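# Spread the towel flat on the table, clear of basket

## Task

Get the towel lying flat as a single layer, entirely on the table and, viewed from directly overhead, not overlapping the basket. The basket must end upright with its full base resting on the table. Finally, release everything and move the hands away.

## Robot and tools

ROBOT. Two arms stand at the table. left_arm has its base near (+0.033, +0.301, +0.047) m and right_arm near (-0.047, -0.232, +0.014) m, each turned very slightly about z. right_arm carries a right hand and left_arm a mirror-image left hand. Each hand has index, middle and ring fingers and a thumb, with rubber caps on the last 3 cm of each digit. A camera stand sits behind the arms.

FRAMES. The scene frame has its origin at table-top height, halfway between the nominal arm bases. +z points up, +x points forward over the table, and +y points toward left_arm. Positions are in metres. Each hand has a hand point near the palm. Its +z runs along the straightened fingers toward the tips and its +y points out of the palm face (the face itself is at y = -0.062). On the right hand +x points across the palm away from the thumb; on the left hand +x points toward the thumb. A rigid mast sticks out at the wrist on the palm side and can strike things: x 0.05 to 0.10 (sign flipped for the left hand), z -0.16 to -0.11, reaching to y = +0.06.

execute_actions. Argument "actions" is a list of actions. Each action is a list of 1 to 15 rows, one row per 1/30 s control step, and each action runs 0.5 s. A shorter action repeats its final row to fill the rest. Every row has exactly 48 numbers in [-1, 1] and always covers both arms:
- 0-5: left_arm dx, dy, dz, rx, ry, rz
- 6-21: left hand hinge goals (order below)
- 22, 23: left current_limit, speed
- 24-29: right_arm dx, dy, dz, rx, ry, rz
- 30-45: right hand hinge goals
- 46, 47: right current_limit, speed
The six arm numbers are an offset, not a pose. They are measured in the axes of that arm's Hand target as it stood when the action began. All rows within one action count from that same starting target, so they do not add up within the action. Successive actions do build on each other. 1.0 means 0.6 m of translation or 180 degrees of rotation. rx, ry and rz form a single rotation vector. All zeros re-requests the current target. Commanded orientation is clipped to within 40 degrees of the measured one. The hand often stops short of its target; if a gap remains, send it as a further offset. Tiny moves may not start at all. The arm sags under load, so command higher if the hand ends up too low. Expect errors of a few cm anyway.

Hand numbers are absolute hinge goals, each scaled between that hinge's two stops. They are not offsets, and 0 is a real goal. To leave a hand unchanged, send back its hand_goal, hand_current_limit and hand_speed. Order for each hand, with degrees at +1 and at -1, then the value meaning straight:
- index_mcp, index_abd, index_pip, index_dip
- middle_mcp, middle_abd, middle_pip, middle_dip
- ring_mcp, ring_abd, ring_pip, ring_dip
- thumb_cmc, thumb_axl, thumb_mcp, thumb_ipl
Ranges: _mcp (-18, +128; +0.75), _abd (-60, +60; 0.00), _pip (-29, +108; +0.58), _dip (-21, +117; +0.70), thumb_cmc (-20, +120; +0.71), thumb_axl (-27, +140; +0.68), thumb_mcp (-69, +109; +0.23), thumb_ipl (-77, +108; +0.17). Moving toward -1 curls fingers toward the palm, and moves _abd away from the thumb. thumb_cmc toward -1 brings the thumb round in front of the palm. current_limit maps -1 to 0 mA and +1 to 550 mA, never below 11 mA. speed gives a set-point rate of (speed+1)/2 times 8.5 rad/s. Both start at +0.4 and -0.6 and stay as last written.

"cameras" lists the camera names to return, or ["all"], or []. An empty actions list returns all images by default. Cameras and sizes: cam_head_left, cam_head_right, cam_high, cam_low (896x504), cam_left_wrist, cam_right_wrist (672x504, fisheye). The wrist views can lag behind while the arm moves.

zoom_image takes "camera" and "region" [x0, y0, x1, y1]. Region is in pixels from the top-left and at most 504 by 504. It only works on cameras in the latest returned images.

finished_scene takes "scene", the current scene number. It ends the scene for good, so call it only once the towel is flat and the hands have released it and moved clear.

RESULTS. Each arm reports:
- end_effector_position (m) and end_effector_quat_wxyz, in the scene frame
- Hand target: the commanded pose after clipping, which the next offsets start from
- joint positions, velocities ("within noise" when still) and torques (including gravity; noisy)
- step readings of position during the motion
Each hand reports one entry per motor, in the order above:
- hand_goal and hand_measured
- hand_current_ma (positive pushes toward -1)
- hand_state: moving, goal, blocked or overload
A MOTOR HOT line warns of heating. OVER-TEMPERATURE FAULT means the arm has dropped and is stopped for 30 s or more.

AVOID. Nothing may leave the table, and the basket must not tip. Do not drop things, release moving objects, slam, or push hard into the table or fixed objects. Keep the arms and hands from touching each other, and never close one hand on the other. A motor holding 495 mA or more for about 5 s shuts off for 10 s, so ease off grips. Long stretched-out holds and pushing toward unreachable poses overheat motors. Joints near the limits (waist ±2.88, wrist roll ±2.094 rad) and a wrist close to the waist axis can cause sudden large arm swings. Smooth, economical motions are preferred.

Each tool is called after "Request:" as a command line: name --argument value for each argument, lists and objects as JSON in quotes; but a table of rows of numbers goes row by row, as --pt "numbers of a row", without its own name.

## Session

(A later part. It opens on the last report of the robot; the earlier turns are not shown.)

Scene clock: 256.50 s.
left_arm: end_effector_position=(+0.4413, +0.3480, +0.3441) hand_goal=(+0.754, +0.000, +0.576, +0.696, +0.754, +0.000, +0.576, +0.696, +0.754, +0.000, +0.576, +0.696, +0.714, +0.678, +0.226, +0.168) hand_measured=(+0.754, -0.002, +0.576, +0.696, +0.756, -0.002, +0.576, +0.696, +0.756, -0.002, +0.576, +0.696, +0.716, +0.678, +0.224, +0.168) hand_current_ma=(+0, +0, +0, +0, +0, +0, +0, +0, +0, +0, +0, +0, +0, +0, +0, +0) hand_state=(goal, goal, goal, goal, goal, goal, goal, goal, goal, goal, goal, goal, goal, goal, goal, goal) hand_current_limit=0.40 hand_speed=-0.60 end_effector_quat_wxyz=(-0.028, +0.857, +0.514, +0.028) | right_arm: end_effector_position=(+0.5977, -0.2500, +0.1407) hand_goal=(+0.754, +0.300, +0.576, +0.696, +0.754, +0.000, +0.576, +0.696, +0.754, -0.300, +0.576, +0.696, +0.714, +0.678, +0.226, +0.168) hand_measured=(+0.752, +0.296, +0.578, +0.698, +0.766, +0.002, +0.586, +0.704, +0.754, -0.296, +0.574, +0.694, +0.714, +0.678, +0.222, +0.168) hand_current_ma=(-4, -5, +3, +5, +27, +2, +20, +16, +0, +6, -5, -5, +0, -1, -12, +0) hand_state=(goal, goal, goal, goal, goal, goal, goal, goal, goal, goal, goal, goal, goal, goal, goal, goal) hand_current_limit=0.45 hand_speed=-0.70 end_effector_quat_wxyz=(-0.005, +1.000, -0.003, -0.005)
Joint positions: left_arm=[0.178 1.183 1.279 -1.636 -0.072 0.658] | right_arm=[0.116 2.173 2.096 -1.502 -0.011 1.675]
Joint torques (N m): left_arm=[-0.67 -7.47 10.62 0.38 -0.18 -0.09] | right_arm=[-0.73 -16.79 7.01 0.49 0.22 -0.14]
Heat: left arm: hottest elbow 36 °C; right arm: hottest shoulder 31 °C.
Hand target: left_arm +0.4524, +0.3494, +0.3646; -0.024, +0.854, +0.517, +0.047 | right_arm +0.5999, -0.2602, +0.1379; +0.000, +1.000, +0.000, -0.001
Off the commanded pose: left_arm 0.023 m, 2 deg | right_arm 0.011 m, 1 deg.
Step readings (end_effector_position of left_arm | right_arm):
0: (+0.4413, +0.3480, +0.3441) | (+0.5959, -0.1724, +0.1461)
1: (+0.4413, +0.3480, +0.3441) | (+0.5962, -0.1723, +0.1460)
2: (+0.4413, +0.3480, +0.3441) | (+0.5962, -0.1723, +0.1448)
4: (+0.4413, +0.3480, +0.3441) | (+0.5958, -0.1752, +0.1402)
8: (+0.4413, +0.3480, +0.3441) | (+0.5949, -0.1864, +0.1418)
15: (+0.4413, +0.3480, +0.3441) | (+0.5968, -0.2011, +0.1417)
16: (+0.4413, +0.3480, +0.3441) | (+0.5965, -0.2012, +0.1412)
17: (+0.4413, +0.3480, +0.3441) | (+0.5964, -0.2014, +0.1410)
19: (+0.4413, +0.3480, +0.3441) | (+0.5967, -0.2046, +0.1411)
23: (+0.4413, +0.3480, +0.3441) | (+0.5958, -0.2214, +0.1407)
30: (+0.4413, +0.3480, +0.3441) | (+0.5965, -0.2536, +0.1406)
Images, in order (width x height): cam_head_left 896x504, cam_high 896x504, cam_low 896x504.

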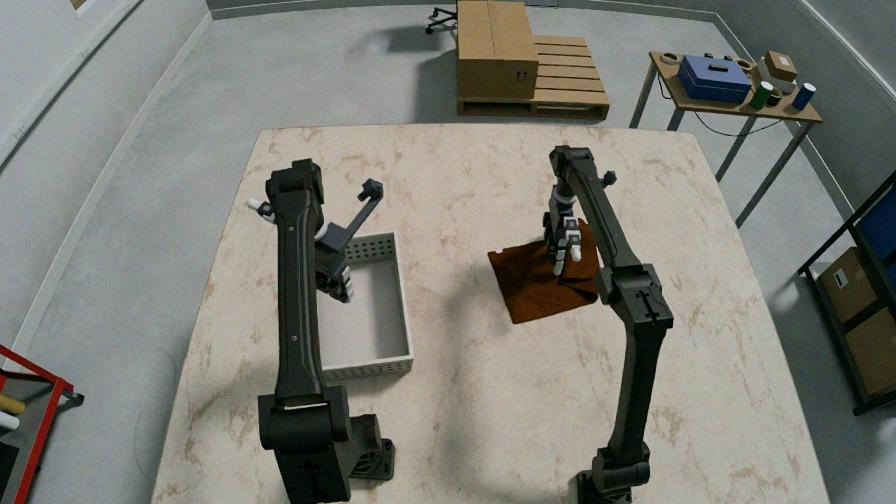

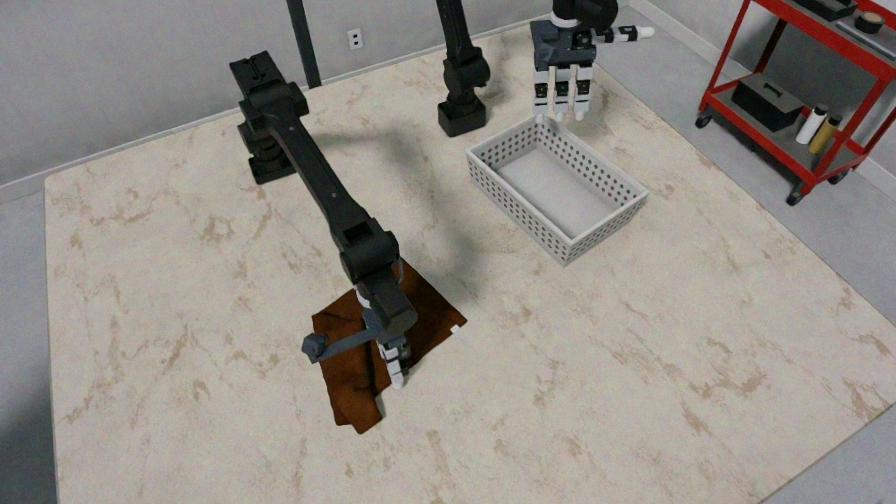

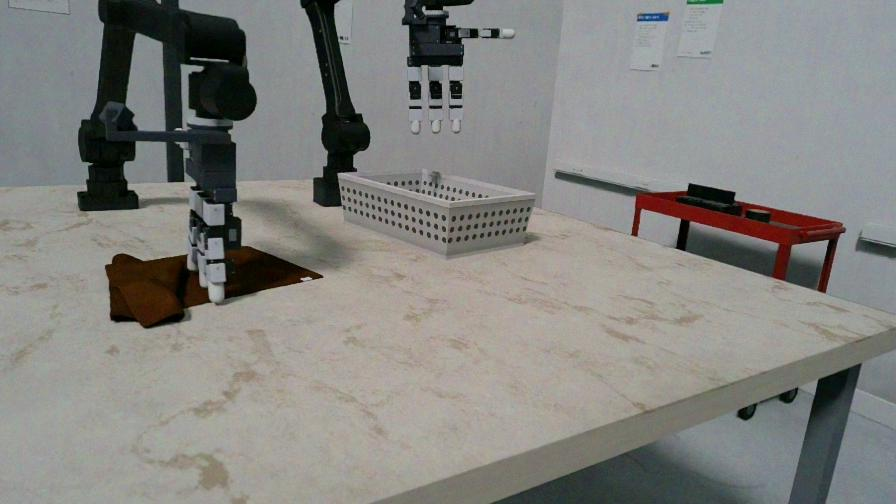

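Request:
execute_actions --actions '[[[-0.0927,0.0628,-0.0095,-0.0057,-0.0072,0.1142,0.754,0,0.576,0.696,0.754,0,0.576,0.696,0.754,0,0.576,0.696,0.714,0.678,0.226,0.168,0.4,-0.6,0,0,-0.1333,0,0,0,0.754,0.1,0.576,0.696,0.754,0,0.576,0.696,0.754,-0.1,0.576,0.696,0.714,0.678,0.226,0.168,0.45,-0.7]],[[-0.0655,0.0912,-0.0067,-0.0057,-0.0072,0.1142,0.754,0,0.576,0.696,0.754,0,0.576,0.696,0.754,0,0.576,0.696,0.714,0.678,0.226,0.168,0.4,-0.6,-0.1117,0.0883,-0.0167,0,0,0,0.754,0.1,0.576,0.696,0.754,0,0.576,0.696,0.754,-0.1,0.576,0.696,0.714,0.678,0.226,0.168,0.45,-0.7]],[[-0.029,0.1085,-0.005,-0.0057,-0.0072,0.1142,0.754,0,0.576,0.696,0.754,0,0.576,0.696,0.754,0,0.576,0.696,0.714,0.678,0.226,0.168,0.4,-0.6,-0.1117,0.0883,-0.0167,0,0,0,0.754,0.1,0.576,0.696,0.754,0,0.576,0.696,0.754,-0.1,0.576,0.696,0.714,0.678,0.226,0.168,0.45,-0.7]],[[0.0112,0.1118,-0.0025,-0.0057,-0.0072,0.1142,0.754,0,0.576,0.696,0.754,0,0.576,0.696,0.754,0,0.576,0.696,0.714,0.678,0.226,0.168,0.4,-0.6,-0.1117,0.0883,-0.0167,0,0,0,0.754,0.1,0.576,0.696,0.754,0,0.576,0.696,0.754,-0.1,0.576,0.696,0.714,0.678,0.226,0.168,0.45,-0.7]]]' --cameras '["cam_head_left","cam_low","cam_high"]'

Request:
zoom_image --camera "cam_head_left" --region '[440, 180, 640, 380]'

Request:
zoom_image --camera "cam_high" --region '[290, 230, 490, 440]'

Scene clock: 262.17 s.
left_arm: end_effector_position=(+0.4725, +0.0844, +0.3510) hand_goal=(+0.754, +0.000, +0.576, +0.696, +0.754, +0.000, +0.576, +0.696, +0.754, +0.000, +0.576, +0.696, +0.714, +0.678, +0.226, +0.168) hand_measured=(+0.752, -0.002, +0.576, +0.696, +0.752, -0.002, +0.576, +0.696, +0.754, -0.002, +0.576, +0.696, +0.714, +0.678, +0.222, +0.168) hand_current_ma=(+0, +0, +0, +0, +0, +0, +0, +0, +0, +0, +0, +0, +0, +0, +0, +0) hand_state=(goal, goal, goal, goal, goal, goal, goal, goal, goal, goal, goal, goal, goal, goal, goal, goal) hand_current_limit=0.40 hand_speed=-0.60 end_effector_quat_wxyz=(-0.003, +0.986, -0.167, -0.009) | right_arm: end_effector_position=(+0.3958, -0.4191, +0.2441) hand_goal=(+0.754, +0.100, +0.576, +0.696, +0.754, +0.000, +0.576, +0.696, +0.754, -0.100, +0.576, +0.696, +0.714, +0.678, +0.226, +0.168) hand_measured=(+0.754, +0.100, +0.578, +0.698, +0.754, -0.002, +0.578, +0.698, +0.754, -0.100, +0.574, +0.694, +0.714, +0.678, +0.220, +0.168) hand_current_ma=(+0, +0, +2, +4, +0, -1, +2, +5, +0, -1, -3, -4, +0, -1, -13, +0) hand_state=(goal, goal, goal, goal, goal, goal, goal, goal, goal, goal, goal, goal, goal, goal, goal, goal) hand_current_limit=0.45 hand_speed=-0.70 end_effector_quat_wxyz=(-0.005, +1.000, -0.007, -0.012)
Joint positions: left_arm=[-0.272 1.571 1.683 -1.702 -0.004 1.623] | right_arm=[-0.198 1.607 1.532 -1.522 -0.005 1.368]
Joint torques (N m): left_arm=[0.32 -14.8 10.22 0.31 0.2 0.07] | right_arm=[0.67 -11.05 7.64 0.43 0.03 -0.13]
Heat: left arm: hottest elbow 37 °C; right arm: hottest shoulder 31 °C.
Hand target: left_arm +0.4814, +0.0812, +0.3668; +0.000, +0.985, -0.173, +0.001 | right_arm +0.3991, -0.4194, +0.2481; +0.000, +1.000, +0.000, -0.001
Off the commanded pose: left_arm 0.018 m, 1 deg | right_arm 0.005 m, 2 deg.
joint sent to its limit (left arm) — joint 4 (wrist pitch), lower limit. The joint targets are off in position, not in orientation.
Step readings (end_effector_position of left_arm | right_arm):
0: (+0.4413, +0.3480, +0.3441) | (+0.5977, -0.2500, +0.1407)
1: (+0.4413, +0.3480, +0.3441) | (+0.5977, -0.2500, +0.1407)
2: (+0.4415, +0.3468, +0.3447) | (+0.5973, -0.2501, +0.1417)
4: (+0.4422, +0.3359, +0.3450) | (+0.5918, -0.2510, +0.1458)
8: (+0.4463, +0.2971, +0.3488) | (+0.5800, -0.2536, +0.1633)
15: (+0.4495, +0.2817, +0.3464) | (+0.5877, -0.2538, +0.1852)
16: (+0.4492, +0.2820, +0.3457) | (+0.5881, -0.2548, +0.1857)
17: (+0.4493, +0.2804, +0.3458) | (+0.5866, -0.2550, +0.1874)
19: (+0.4510, +0.2722, +0.3471) | (+0.5752, -0.2602, +0.1881)
23: (+0.4550, +0.2334, +0.3503) | (+0.5403, -0.2836, +0.1996)
30: (+0.4564, +0.2148, +0.3459) | (+0.5283, -0.3229, +0.2307)
31: (+0.4563, +0.2151, +0.3459) | (+0.5285, -0.3248, +0.2312)
32: (+0.4571, +0.2140, +0.3467) | (+0.5279, -0.3245, +0.2293)
34: (+0.4595, +0.2061, +0.3496) | (+0.5113, -0.3258, +0.2225)
38: (+0.4648, +0.1691, +0.3550) | (+0.4714, -0.3392, +0.2173)
45: (+0.4634, +0.1474, +0.3467) | (+0.4612, -0.3715, +0.2337)
46: (+0.4635, +0.1481, +0.3463) | (+0.4615, -0.3725, +0.2346)
47: (+0.4645, +0.1479, +0.3472) | (+0.4613, -0.3729, +0.2336)
49: (+0.4685, +0.1394, +0.3531) | (+0.4471, -0.3743, +0.2290)
53: (+0.4763, +0.1044, +0.3590) | (+0.4078, -0.3939, +0.2295)
60: (+0.4697, +0.0787, +0.3485) | (+0.3924, -0.4261, +0.2478)
Images, in order (width x height): cam_head_left 896x504, cam_high 896x504, cam_low 896x504.

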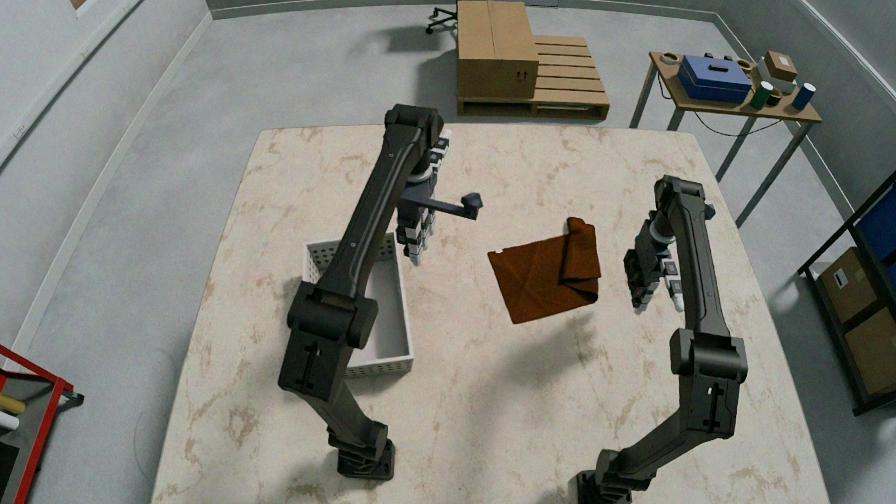

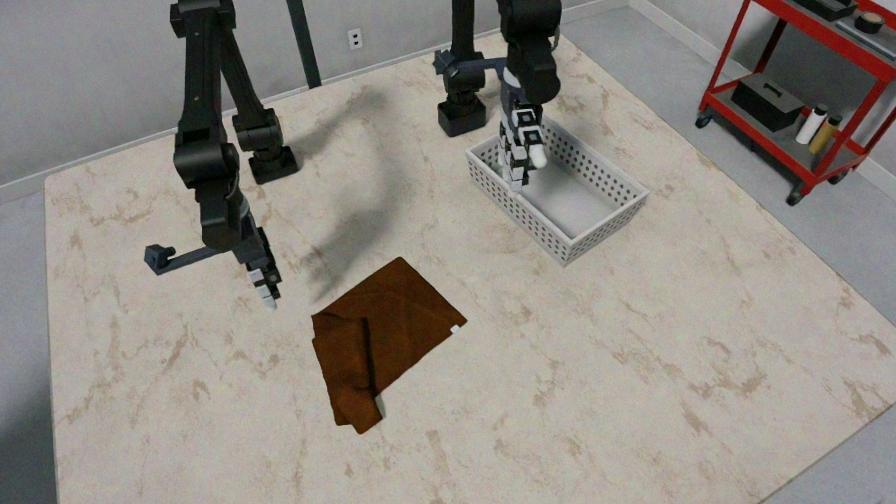

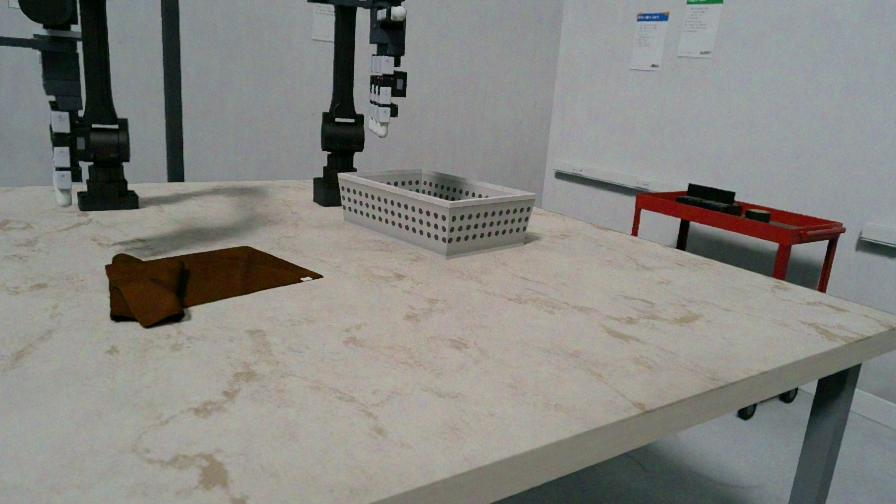

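Scaled by 2.520 from the camera's 896x504 image, which has a finer 1280x720 frame.

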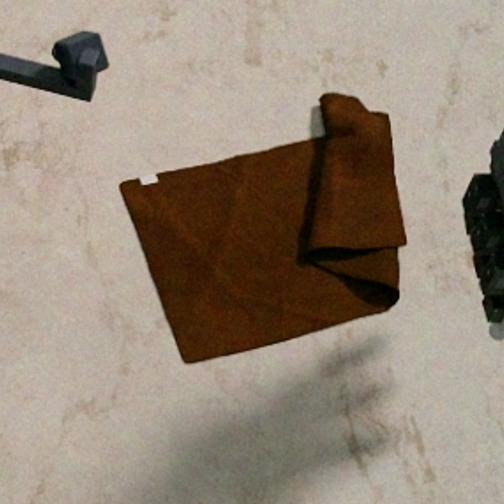

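Scaled by 2.400 from the camera's 896x504 image, which has a finer 1280x720 frame.

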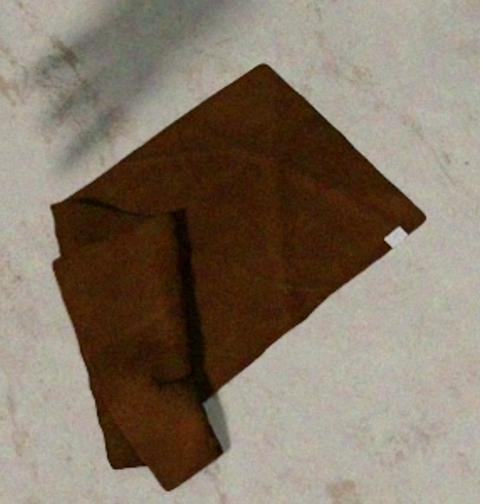

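Request:
execute_actions --actions '[[[0.0204,-0.0074,0.0333,0,0,-0.111,0.754,0,0.576,0.696,0.754,0,0.576,0.696,0.754,0,0.576,0.696,0.714,0.678,0.226,0.168,0.4,-0.6,0.0758,-0.0705,0.0225,0,0,0.0889,0.754,0.1,0.576,0.696,0.754,0,0.576,0.696,0.754,-0.1,0.576,0.696,-0.2,0.678,0.226,0.168,0.45,-0.7]],[[0.0217,0,0.0667,-0.125,0,0,0.754,0,0.576,0.696,0.754,0,0.576,0.696,0.754,0,0.576,0.696,0.714,0.678,0.226,0.168,0.4,-0.6,0.0534,-0.0888,0.0225,0,0,0,0.754,0.3,0.576,0.696,0.754,0,0.576,0.696,0.754,-0.3,0.576,0.696,-0.5,0.678,0.226,0.168,0.45,-0.7]],[[0.0217,0.0053,0.0744,-0.125,0,0,0.754,0,0.576,0.696,0.754,0,0.576,0.696,0.754,0,0.576,0.696,0.714,0.678,0.226,0.168,0.4,-0.6,0.0534,-0.0888,0.0225,0,0,0,0.754,0.3,0.576,0.696,0.754,0,0.576,0.696,0.754,-0.3,0.576,0.696,-0.5,0.678,0.226,0.168,0.45,-0.7]],[[0,0.0118,0.0825,0,0,0,0.754,0,0.576,0.696,0.754,0,0.576,0.696,0.754,0,0.576,0.696,0.714,0.678,0.226,0.168,0.4,-0.6,0.0534,-0.0888,0.0225,0,0,0,0.754,0.3,0.576,0.696,0.754,0,0.576,0.696,0.754,-0.3,0.576,0.696,-0.5,0.678,0.226,0.168,0.45,-0.7]]]' --cameras '["cam_head_left","cam_low","cam_high","cam_right_wrist"]'

Request:
zoom_image --camera "cam_high" --region '[290, 200, 500, 440]'

Request:
zoom_image --camera "cam_head_left" --region '[440, 160, 640, 380]'

Scene clock: 269.33 s.
left_arm: end_effector_position=(+0.5149, +0.0221, +0.2413) hand_goal=(+0.754, +0.000, +0.576, +0.696, +0.754, +0.000, +0.576, +0.696, +0.754, +0.000, +0.576, +0.696, +0.714, +0.678, +0.226, +0.168) hand_measured=(+0.758, -0.002, +0.576, +0.696, +0.760, -0.002, +0.576, +0.696, +0.758, -0.002, +0.576, +0.696, +0.720, +0.678, +0.222, +0.168) hand_current_ma=(+0, +0, +0, +0, +1, +0, +0, +0, +1, +0, +0, +0, +1, +0, +0, +0) hand_state=(goal, goal, goal, goal, goal, goal, goal, goal, goal, goal, goal, goal, goal, goal, goal, goal) hand_current_limit=0.40 hand_speed=-0.60 end_effector_quat_wxyz=(+0.381, +0.924, -0.001, -0.002) | right_arm: end_effector_position=(+0.5656, -0.2479, +0.1727) hand_goal=(+0.754, +0.300, +0.576, +0.696, +0.754, +0.000, +0.576, +0.696, +0.754, -0.300, +0.576, +0.696, -0.500, +0.678, +0.226, +0.168) hand_measured=(+0.754, +0.296, +0.578, +0.698, +0.754, +0.000, +0.578, +0.698, +0.754, -0.298, +0.574, +0.694, -0.500, +0.678, +0.222, +0.168) hand_current_ma=(-1, -4, +2, +4, +0, +0, +2, +4, -1, +4, -3, -4, +1, -1, -12, +0) hand_state=(goal, goal, goal, goal, goal, goal, goal, goal, goal, goal, goal, goal, goal, goal, goal, goal) hand_current_limit=0.45 hand_speed=-0.70 end_effector_quat_wxyz=(+0.003, +0.992, -0.126, -0.029)
Joint positions: left_arm=[-0.195 1.64 1.167 -0.903 0.763 1.289] | right_arm=[0.11 2.167 2.161 -1.622 -0.007 1.914]
Joint torques (N m): left_arm=[-0.26 -14.62 6.86 1.58 0.93 -0.05] | right_arm=[-0.09 -16.09 13.15 -0.68 0.14 0.15]
Heat: left arm: hottest elbow 37 °C; right arm: hottest shoulder 31 °C.
Hand target: left_arm +0.5208, +0.0210, +0.2370; +0.383, +0.924, +0.000, +0.001 | right_arm +0.5808, -0.2498, +0.1939; +0.000, +0.990, -0.139, -0.001
Off the commanded pose: left_arm 0.007 m, 0 deg | right_arm 0.026 m, 4 deg.
Step readings (end_effector_position of left_arm | right_arm):
0: (+0.4725, +0.0844, +0.3510) | (+0.3958, -0.4191, +0.2441)
1: (+0.4725, +0.0844, +0.3510) | (+0.3958, -0.4191, +0.2441)
2: (+0.4735, +0.0841, +0.3511) | (+0.3956, -0.4187, +0.2432)
4: (+0.4780, +0.0838, +0.3493) | (+0.3967, -0.4140, +0.2400)
8: (+0.4841, +0.0852, +0.3404) | (+0.4153, -0.3899, +0.2210)
15: (+0.4923, +0.0871, +0.3340) | (+0.4278, -0.3660, +0.1982)
16: (+0.4926, +0.0859, +0.3342) | (+0.4280, -0.3668, +0.1986)
17: (+0.4931, +0.0789, +0.3358) | (+0.4273, -0.3672, +0.2009)
19: (+0.4906, +0.0645, +0.3372) | (+0.4352, -0.3675, +0.2069)
23: (+0.4940, +0.0735, +0.3131) | (+0.4638, -0.3547, +0.2094)
30: (+0.5048, +0.0893, +0.3011) | (+0.4750, -0.3267, +0.1968)
31: (+0.5052, +0.0875, +0.3025) | (+0.4745, -0.3257, +0.1952)
32: (+0.5065, +0.0812, +0.3078) | (+0.4743, -0.3255, +0.1958)
34: (+0.5061, +0.0681, +0.3142) | (+0.4829, -0.3244, +0.1952)
38: (+0.5030, +0.0598, +0.2901) | (+0.5115, -0.3126, +0.1910)
45: (+0.5106, +0.0591, +0.2556) | (+0.5191, -0.2871, +0.1816)
46: (+0.5118, +0.0589, +0.2562) | (+0.5181, -0.2862, +0.1823)
47: (+0.5141, +0.0593, +0.2571) | (+0.5186, -0.2850, +0.1821)
49: (+0.5191, +0.0560, +0.2561) | (+0.5297, -0.2821, +0.1840)
53: (+0.5163, +0.0383, +0.2500) | (+0.5602, -0.2700, +0.1819)
60: (+0.5108, +0.0192, +0.2417) | (+0.5650, -0.2483, +0.1691)
camera_calibration:
cam_right_wrist: T_world_to_cam=[[-0.925432, -0.350952, 0.142858, 0.437911], [-0.099248, 0.588366, 0.802481, -0.000989476], [-0.365685, 0.728463, -0.579324, 0.609398], [0, 0, 0, 1]] pos_world=[0.628006, -0.289656, 0.291274]
Images, in order (width x height): cam_head_left 896x504, cam_high 896x504, cam_low 896x504, cam_right_wrist 672x504.

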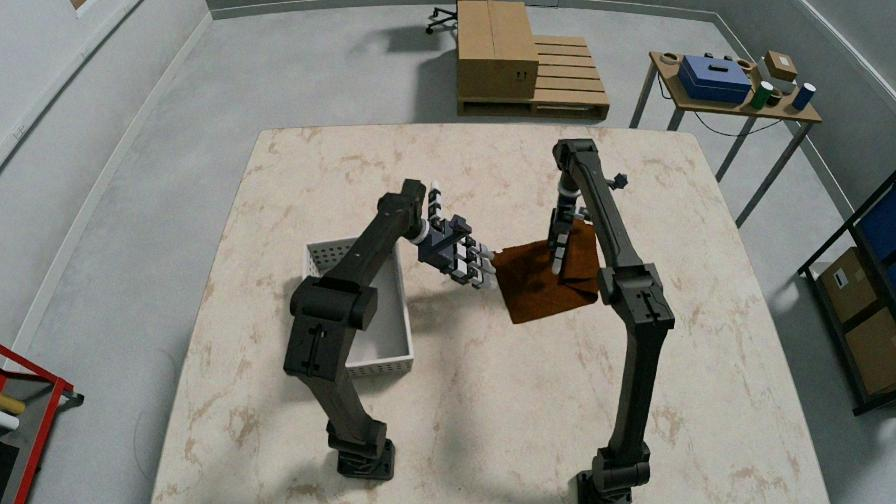

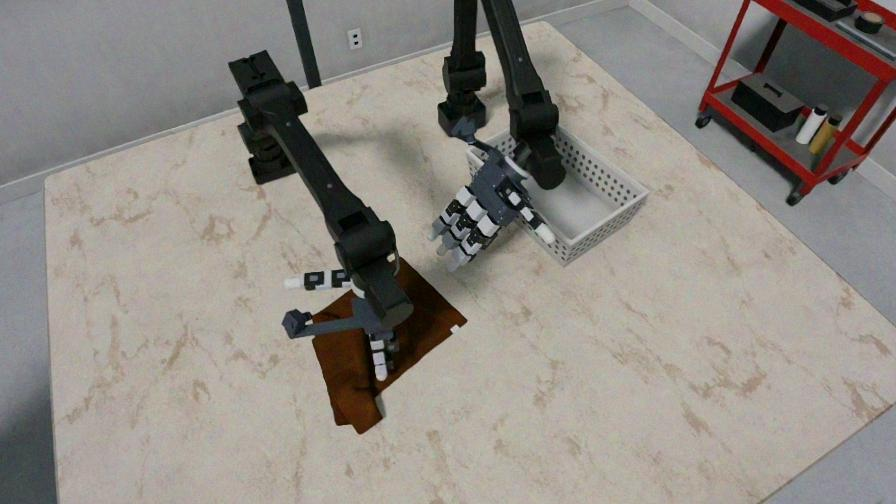

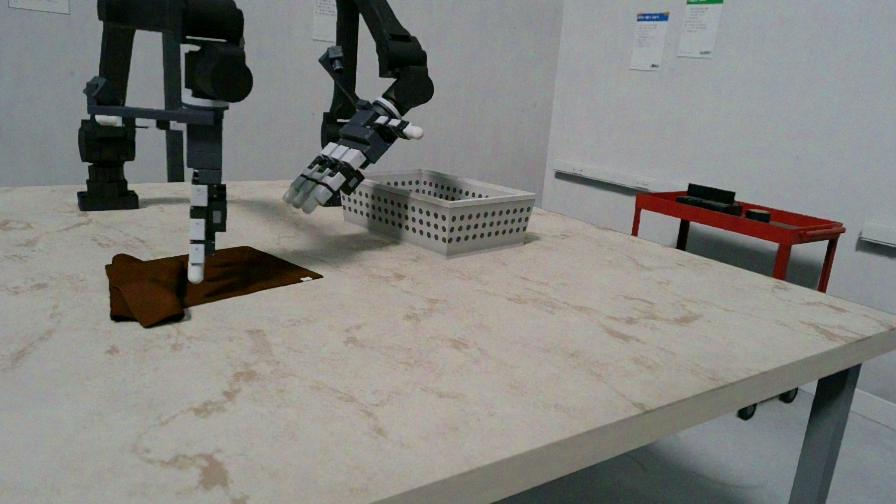

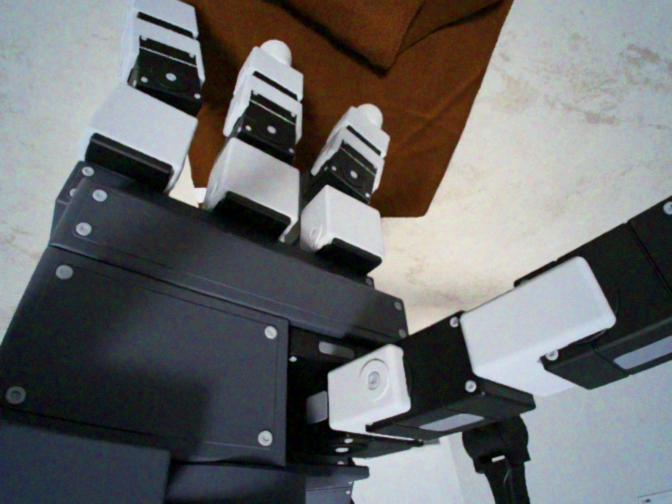

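Scaled by 2.100 from the camera's 896x504 image, which has a finer 1280x720 frame.

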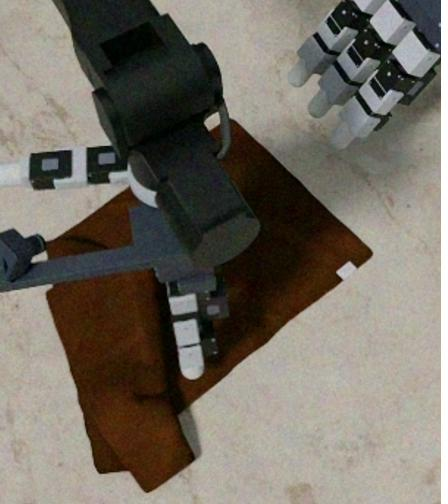

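Scaled by 2.291 from the camera's 896x504 image, which has a finer 1280x720 frame.

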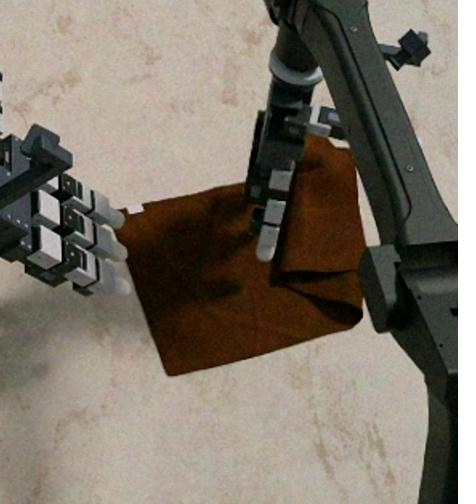

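Request:
execute_actions --actions '[[[0,-0.0443,0.1319,0,0,0,0.754,0,0.576,0.696,0.754,0,0.576,0.696,0.754,0,0.576,0.696,0.714,0.678,0.226,0.168,0.4,-0.6,0,0,0.0867,0,0,0,0.754,0.3,0.576,0.696,0.754,0,0.576,0.696,0.754,-0.3,0.576,0.696,-0.5,0.678,0.226,0.168,0.45,-0.7]],[[0,-0.0411,0.0413,0,0,0,0.754,0,0.576,0.696,0.754,0,0.576,0.696,0.754,0,0.576,0.696,0.714,0.678,0.226,0.168,0.4,-0.6,0,0,0,0,0,0,0.754,0.3,0.576,0.696,0.754,0,0.576,0.696,0.754,-0.3,0.576,0.696,-0.5,0.678,0.226,0.168,0.45,-0.7]]]' --cameras '["cam_head_left","cam_low","cam_high"]'

Request:
zoom_image --camera "cam_high" --region '[290, 200, 500, 440]'

Request:
zoom_image --camera "cam_low" --region '[80, 180, 340, 350]'

Scene clock: 271.57 s.
left_arm: end_effector_position=(+0.5191, -0.0141, +0.1471) hand_goal=(+0.754, +0.000, +0.576, +0.696, +0.754, +0.000, +0.576, +0.696, +0.754, +0.000, +0.576, +0.696, +0.714, +0.678, +0.226, +0.168) hand_measured=(+0.748, -0.004, +0.570, +0.694, +0.746, -0.006, +0.570, +0.694, +0.746, -0.006, +0.570, +0.694, +0.720, +0.678, +0.222, +0.168) hand_current_ma=(-1, +0, -1, +0, -2, -1, -1, +0, -1, -1, -1, +0, +1, +0, +0, +0) hand_state=(goal, goal, goal, goal, goal, goal, goal, goal, goal, goal, goal, goal, goal, goal, goal, goal) hand_current_limit=0.40 hand_speed=-0.60 end_effector_quat_wxyz=(+0.389, +0.921, -0.003, +0.007) | right_arm: end_effector_position=(+0.5781, -0.2456, +0.1459) hand_goal=(+0.754, +0.300, +0.576, +0.696, +0.754, +0.000, +0.576, +0.696, +0.754, -0.300, +0.576, +0.696, -0.500, +0.678, +0.226, +0.168) hand_measured=(+0.754, +0.298, +0.578, +0.698, +0.754, +0.000, +0.578, +0.698, +0.754, -0.298, +0.574, +0.694, -0.500, +0.678, +0.222, +0.168) hand_current_ma=(-1, -4, +2, +4, +0, +0, +2, +4, -1, +4, -3, -4, +1, -1, -12, +0) hand_state=(goal, goal, goal, goal, goal, goal, goal, goal, goal, goal, goal, goal, goal, goal, goal, goal) hand_current_limit=0.45 hand_speed=-0.70 end_effector_quat_wxyz=(-0.002, +0.992, -0.126, -0.007)
Joint positions: left_arm=[-0.265 1.801 1.077 -0.561 0.756 1.188] | right_arm=[0.112 2.176 2.113 -1.52 -0.007 1.917]
Joint torques (N m): left_arm=[-0.5 -13.92 5.46 1.94 0.42 -0.04] | right_arm=[-0.32 -16.15 7.9 0.58 0.14 0.14]
Heat: left arm: hottest elbow 36 °C; right arm: hottest shoulder 31 °C.
Hand target: left_arm +0.5210, -0.0163, +0.1273; +0.383, +0.924, +0.000, +0.001 | right_arm +0.5807, -0.2497, +0.1419; +0.000, +0.990, -0.139, -0.001
Off the commanded pose: left_arm 0.020 m, 1 deg | right_arm 0.006 m, 2 deg.
Step readings (end_effector_position of left_arm | right_arm):
0: (+0.5149, +0.0221, +0.2413) | (+0.5656, -0.2470, +0.1727)
1: (+0.5154, +0.0220, +0.2415) | (+0.5655, -0.2469, +0.1727)
2: (+0.5168, +0.0219, +0.2397) | (+0.5663, -0.2468, +0.1725)
4: (+0.5187, +0.0180, +0.2297) | (+0.5726, -0.2462, +0.1697)
8: (+0.5142, +0.0038, +0.1919) | (+0.5815, -0.2454, +0.1584)
15: (+0.5062, -0.0156, +0.1532) | (+0.5773, -0.2457, +0.1461)
16: (+0.5071, -0.0157, +0.1535) | (+0.5777, -0.2457, +0.1460)
17: (+0.5088, -0.0161, +0.1544) | (+0.5777, -0.2457, +0.1460)
19: (+0.5133, -0.0165, +0.1554) | (+0.5781, -0.2456, +0.1459)
23: (+0.5177, -0.0162, +0.1487) | (+0.5781, -0.2456, +0.1459)
30: (+0.5188, -0.0140, +0.1470) | (+0.5781, -0.2456, +0.1459)
Images, in order (width x height): cam_head_left 896x504, cam_high 896x504, cam_low 896x504.

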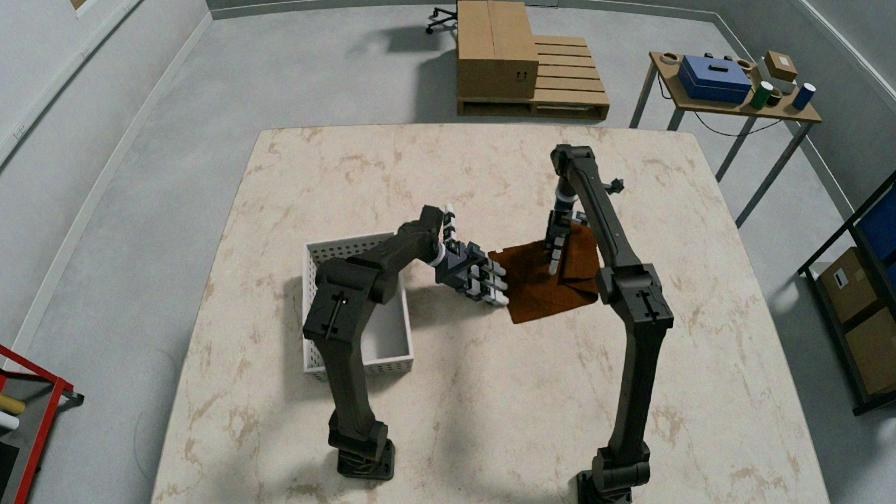

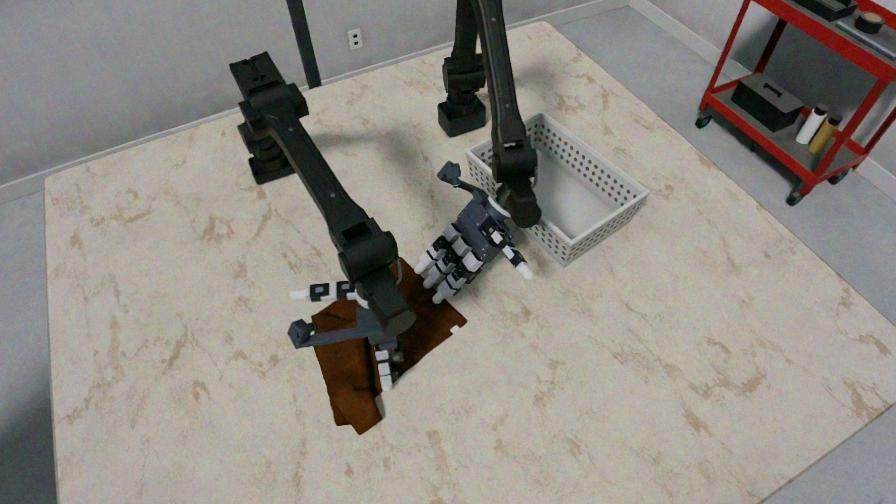

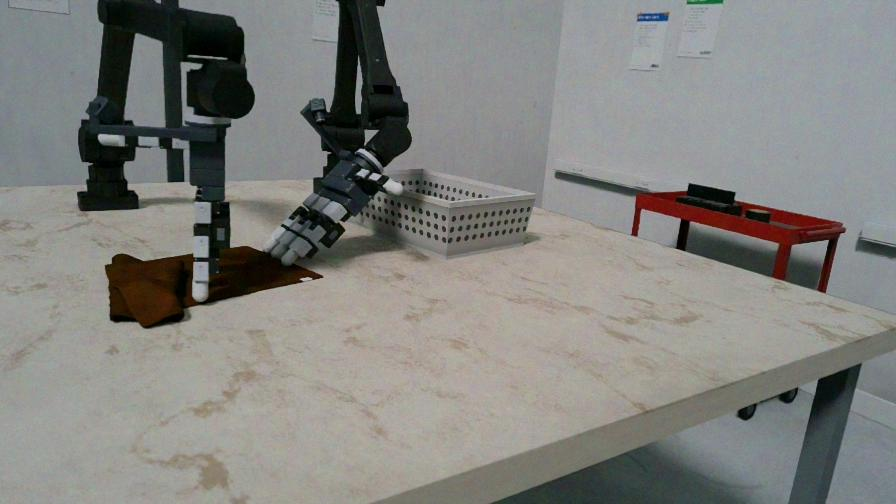

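Scaled by 2.100 from the camera's 896x504 image, which has a finer 1280x720 frame.

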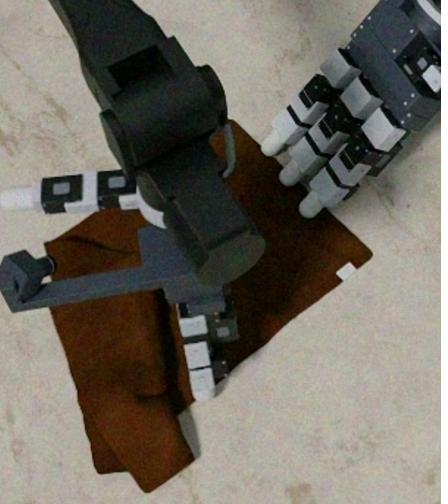

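Scaled by 1.938 from the camera's 896x504 image, which has a finer 1280x720 frame.

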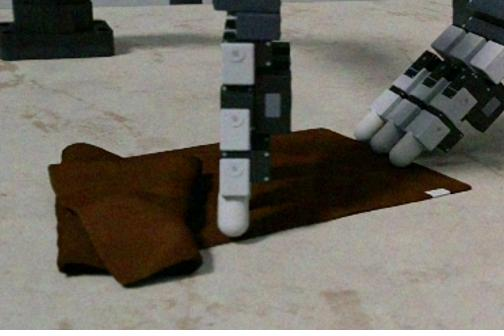

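Request:
execute_actions --actions '[[[0,-0.0295,0.0295,0,0,0,0.754,0,0.576,0.696,0.754,0,0.576,0.696,0.754,0,0.576,0.696,0.714,0.678,0.226,0.168,0.4,-0.6,0,0,0.012,0,0,0,0.754,0.3,0.576,0.696,0.754,0,0.576,0.696,0.754,-0.3,0.576,0.696,-0.5,0.678,0.226,0.168,0.45,-0.7]],[[0,0,0,0,0,0,0.754,0,0.576,0.696,0.754,0,0.576,0.696,0.754,0,0.576,0.696,0.714,0.678,0.226,0.168,0.4,-0.6,0,0.0833,0,0,0,0,0.754,0.3,0.576,0.696,0.754,0,0.576,0.696,0.754,-0.3,0.576,0.696,-0.5,0.678,0.226,0.168,0.45,-0.7]]]' --cameras '["cam_head_left","cam_low","cam_high"]'

Request:
zoom_image --camera "cam_high" --region '[290, 200, 500, 440]'

Request:
zoom_image --camera "cam_low" --region '[80, 180, 340, 350]'

Scene clock: 273.63 s.
left_arm: end_effector_position=(+0.5215, -0.0158, +0.1420) hand_goal=(+0.754, +0.000, +0.576, +0.696, +0.754, +0.000, +0.576, +0.696, +0.754, +0.000, +0.576, +0.696, +0.714, +0.678, +0.226, +0.168) hand_measured=(+0.738, -0.004, +0.562, +0.690, +0.728, -0.012, +0.562, +0.688, +0.726, -0.010, +0.558, +0.686, +0.720, +0.678, +0.222, +0.168) hand_current_ma=(-5, +0, -4, -1, -14, -2, -4, -1, -15, -2, -7, -2, +1, +0, +0, +0) hand_state=(goal, goal, goal, goal, blocked, goal, goal, goal, blocked, goal, goal, goal, goal, goal, goal, goal) hand_current_limit=0.40 hand_speed=-0.60 end_effector_quat_wxyz=(+0.403, +0.915, -0.011, +0.018) | right_arm: end_effector_position=(+0.5681, -0.2815, +0.1392) hand_goal=(+0.754, +0.300, +0.576, +0.696, +0.754, +0.000, +0.576, +0.696, +0.754, -0.300, +0.576, +0.696, -0.500, +0.678, +0.226, +0.168) hand_measured=(+0.754, +0.298, +0.578, +0.698, +0.812, +0.010, +0.614, +0.720, +0.754, -0.298, +0.574, +0.694, -0.500, +0.678, +0.222, +0.168) hand_current_ma=(-1, -4, +2, +4, +203, +18, +111, +65, -1, +4, -3, -4, +1, -1, -12, +0) hand_state=(goal, goal, goal, goal, blocked, goal, blocked, blocked, goal, goal, goal, goal, goal, goal, goal, goal) hand_current_limit=0.45 hand_speed=-0.70 end_effector_quat_wxyz=(-0.008, +0.991, -0.137, -0.002)
Joint positions: left_arm=[-0.264 1.823 1.066 -0.493 0.781 1.188] | right_arm=[0.055 2.133 2.026 -1.465 -0.016 1.882]
Joint torques (N m): left_arm=[-0.03 -12.4 4.97 1.72 -0.12 -0.04] | right_arm=[-1.44 -16.15 6.67 0.5 0.47 -0.13]
Heat: left arm: hottest elbow 36 °C; right arm: hottest shoulder 31 °C.
Hand target: left_arm +0.5211, -0.0164, +0.1022; +0.383, +0.924, +0.000, +0.001 | right_arm +0.5670, -0.2978, +0.1347; +0.000, +0.990, -0.139, -0.001
Off the commanded pose: left_arm 0.040 m, 3 deg | right_arm 0.017 m, 1 deg.
Step readings (end_effector_position of left_arm | right_arm):
0: (+0.5191, -0.0141, +0.1471) | (+0.5781, -0.2456, +0.1459)
1: (+0.5191, -0.0141, +0.1471) | (+0.5781, -0.2456, +0.1459)
2: (+0.5192, -0.0142, +0.1465) | (+0.5784, -0.2456, +0.1458)
4: (+0.5194, -0.0142, +0.1458) | (+0.5791, -0.2455, +0.1445)
8: (+0.5207, -0.0155, +0.1444) | (+0.5793, -0.2455, +0.1421)
15: (+0.5207, -0.0154, +0.1434) | (+0.5797, -0.2465, +0.1420)
16: (+0.5207, -0.0154, +0.1434) | (+0.5797, -0.2465, +0.1420)
17: (+0.5207, -0.0154, +0.1434) | (+0.5787, -0.2465, +0.1402)
19: (+0.5205, -0.0155, +0.1436) | (+0.5776, -0.2495, +0.1403)
23: (+0.5209, -0.0156, +0.1431) | (+0.5717, -0.2647, +0.1400)
30: (+0.5215, -0.0158, +0.1420) | (+0.5676, -0.2822, +0.1392)
Images, in order (width x height): cam_head_left 896x504, cam_high 896x504, cam_low 896x504.

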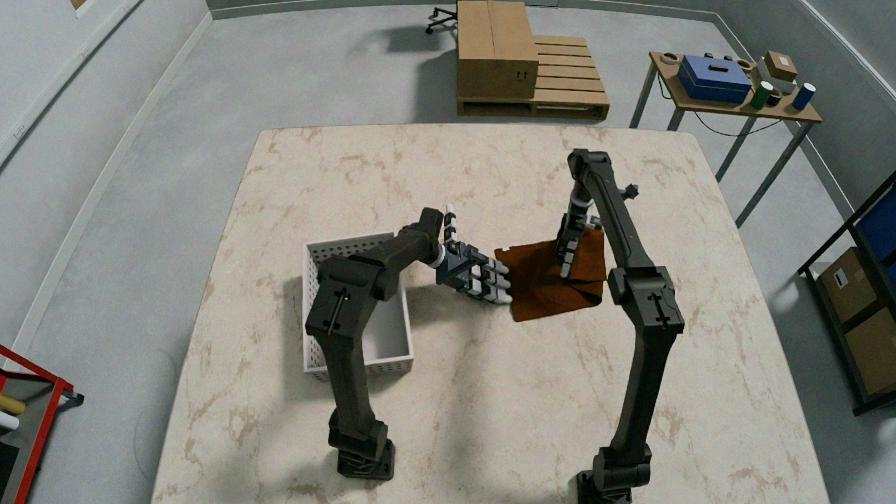

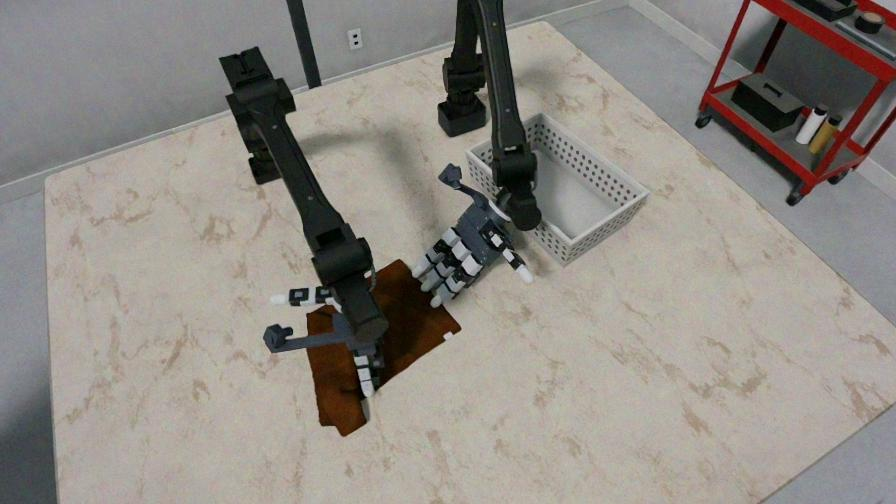

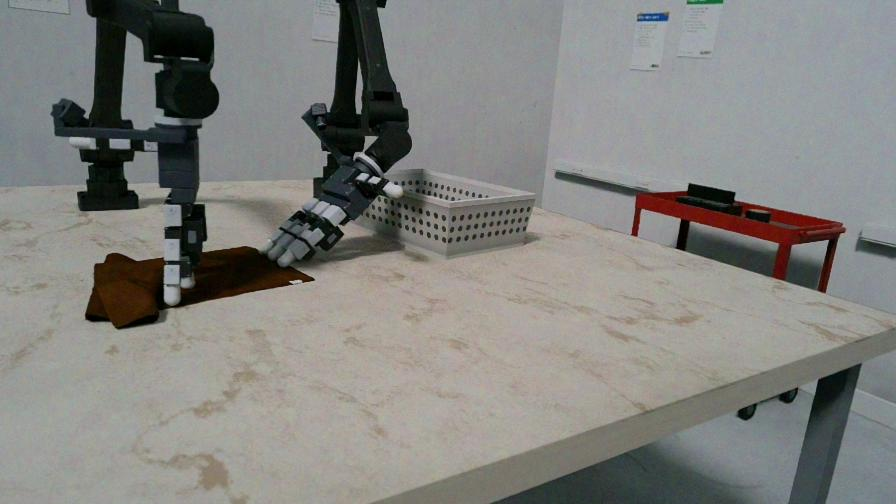

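Scaled by 2.100 from the camera's 896x504 image, which has a finer 1280x720 frame.

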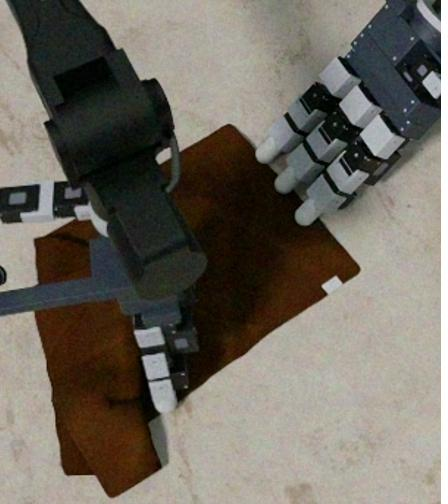

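Scaled by 1.938 from the camera's 896x504 image, which has a finer 1280x720 frame.

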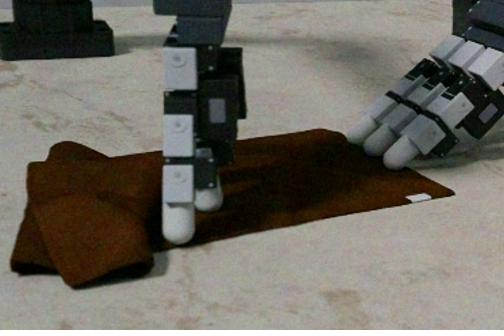

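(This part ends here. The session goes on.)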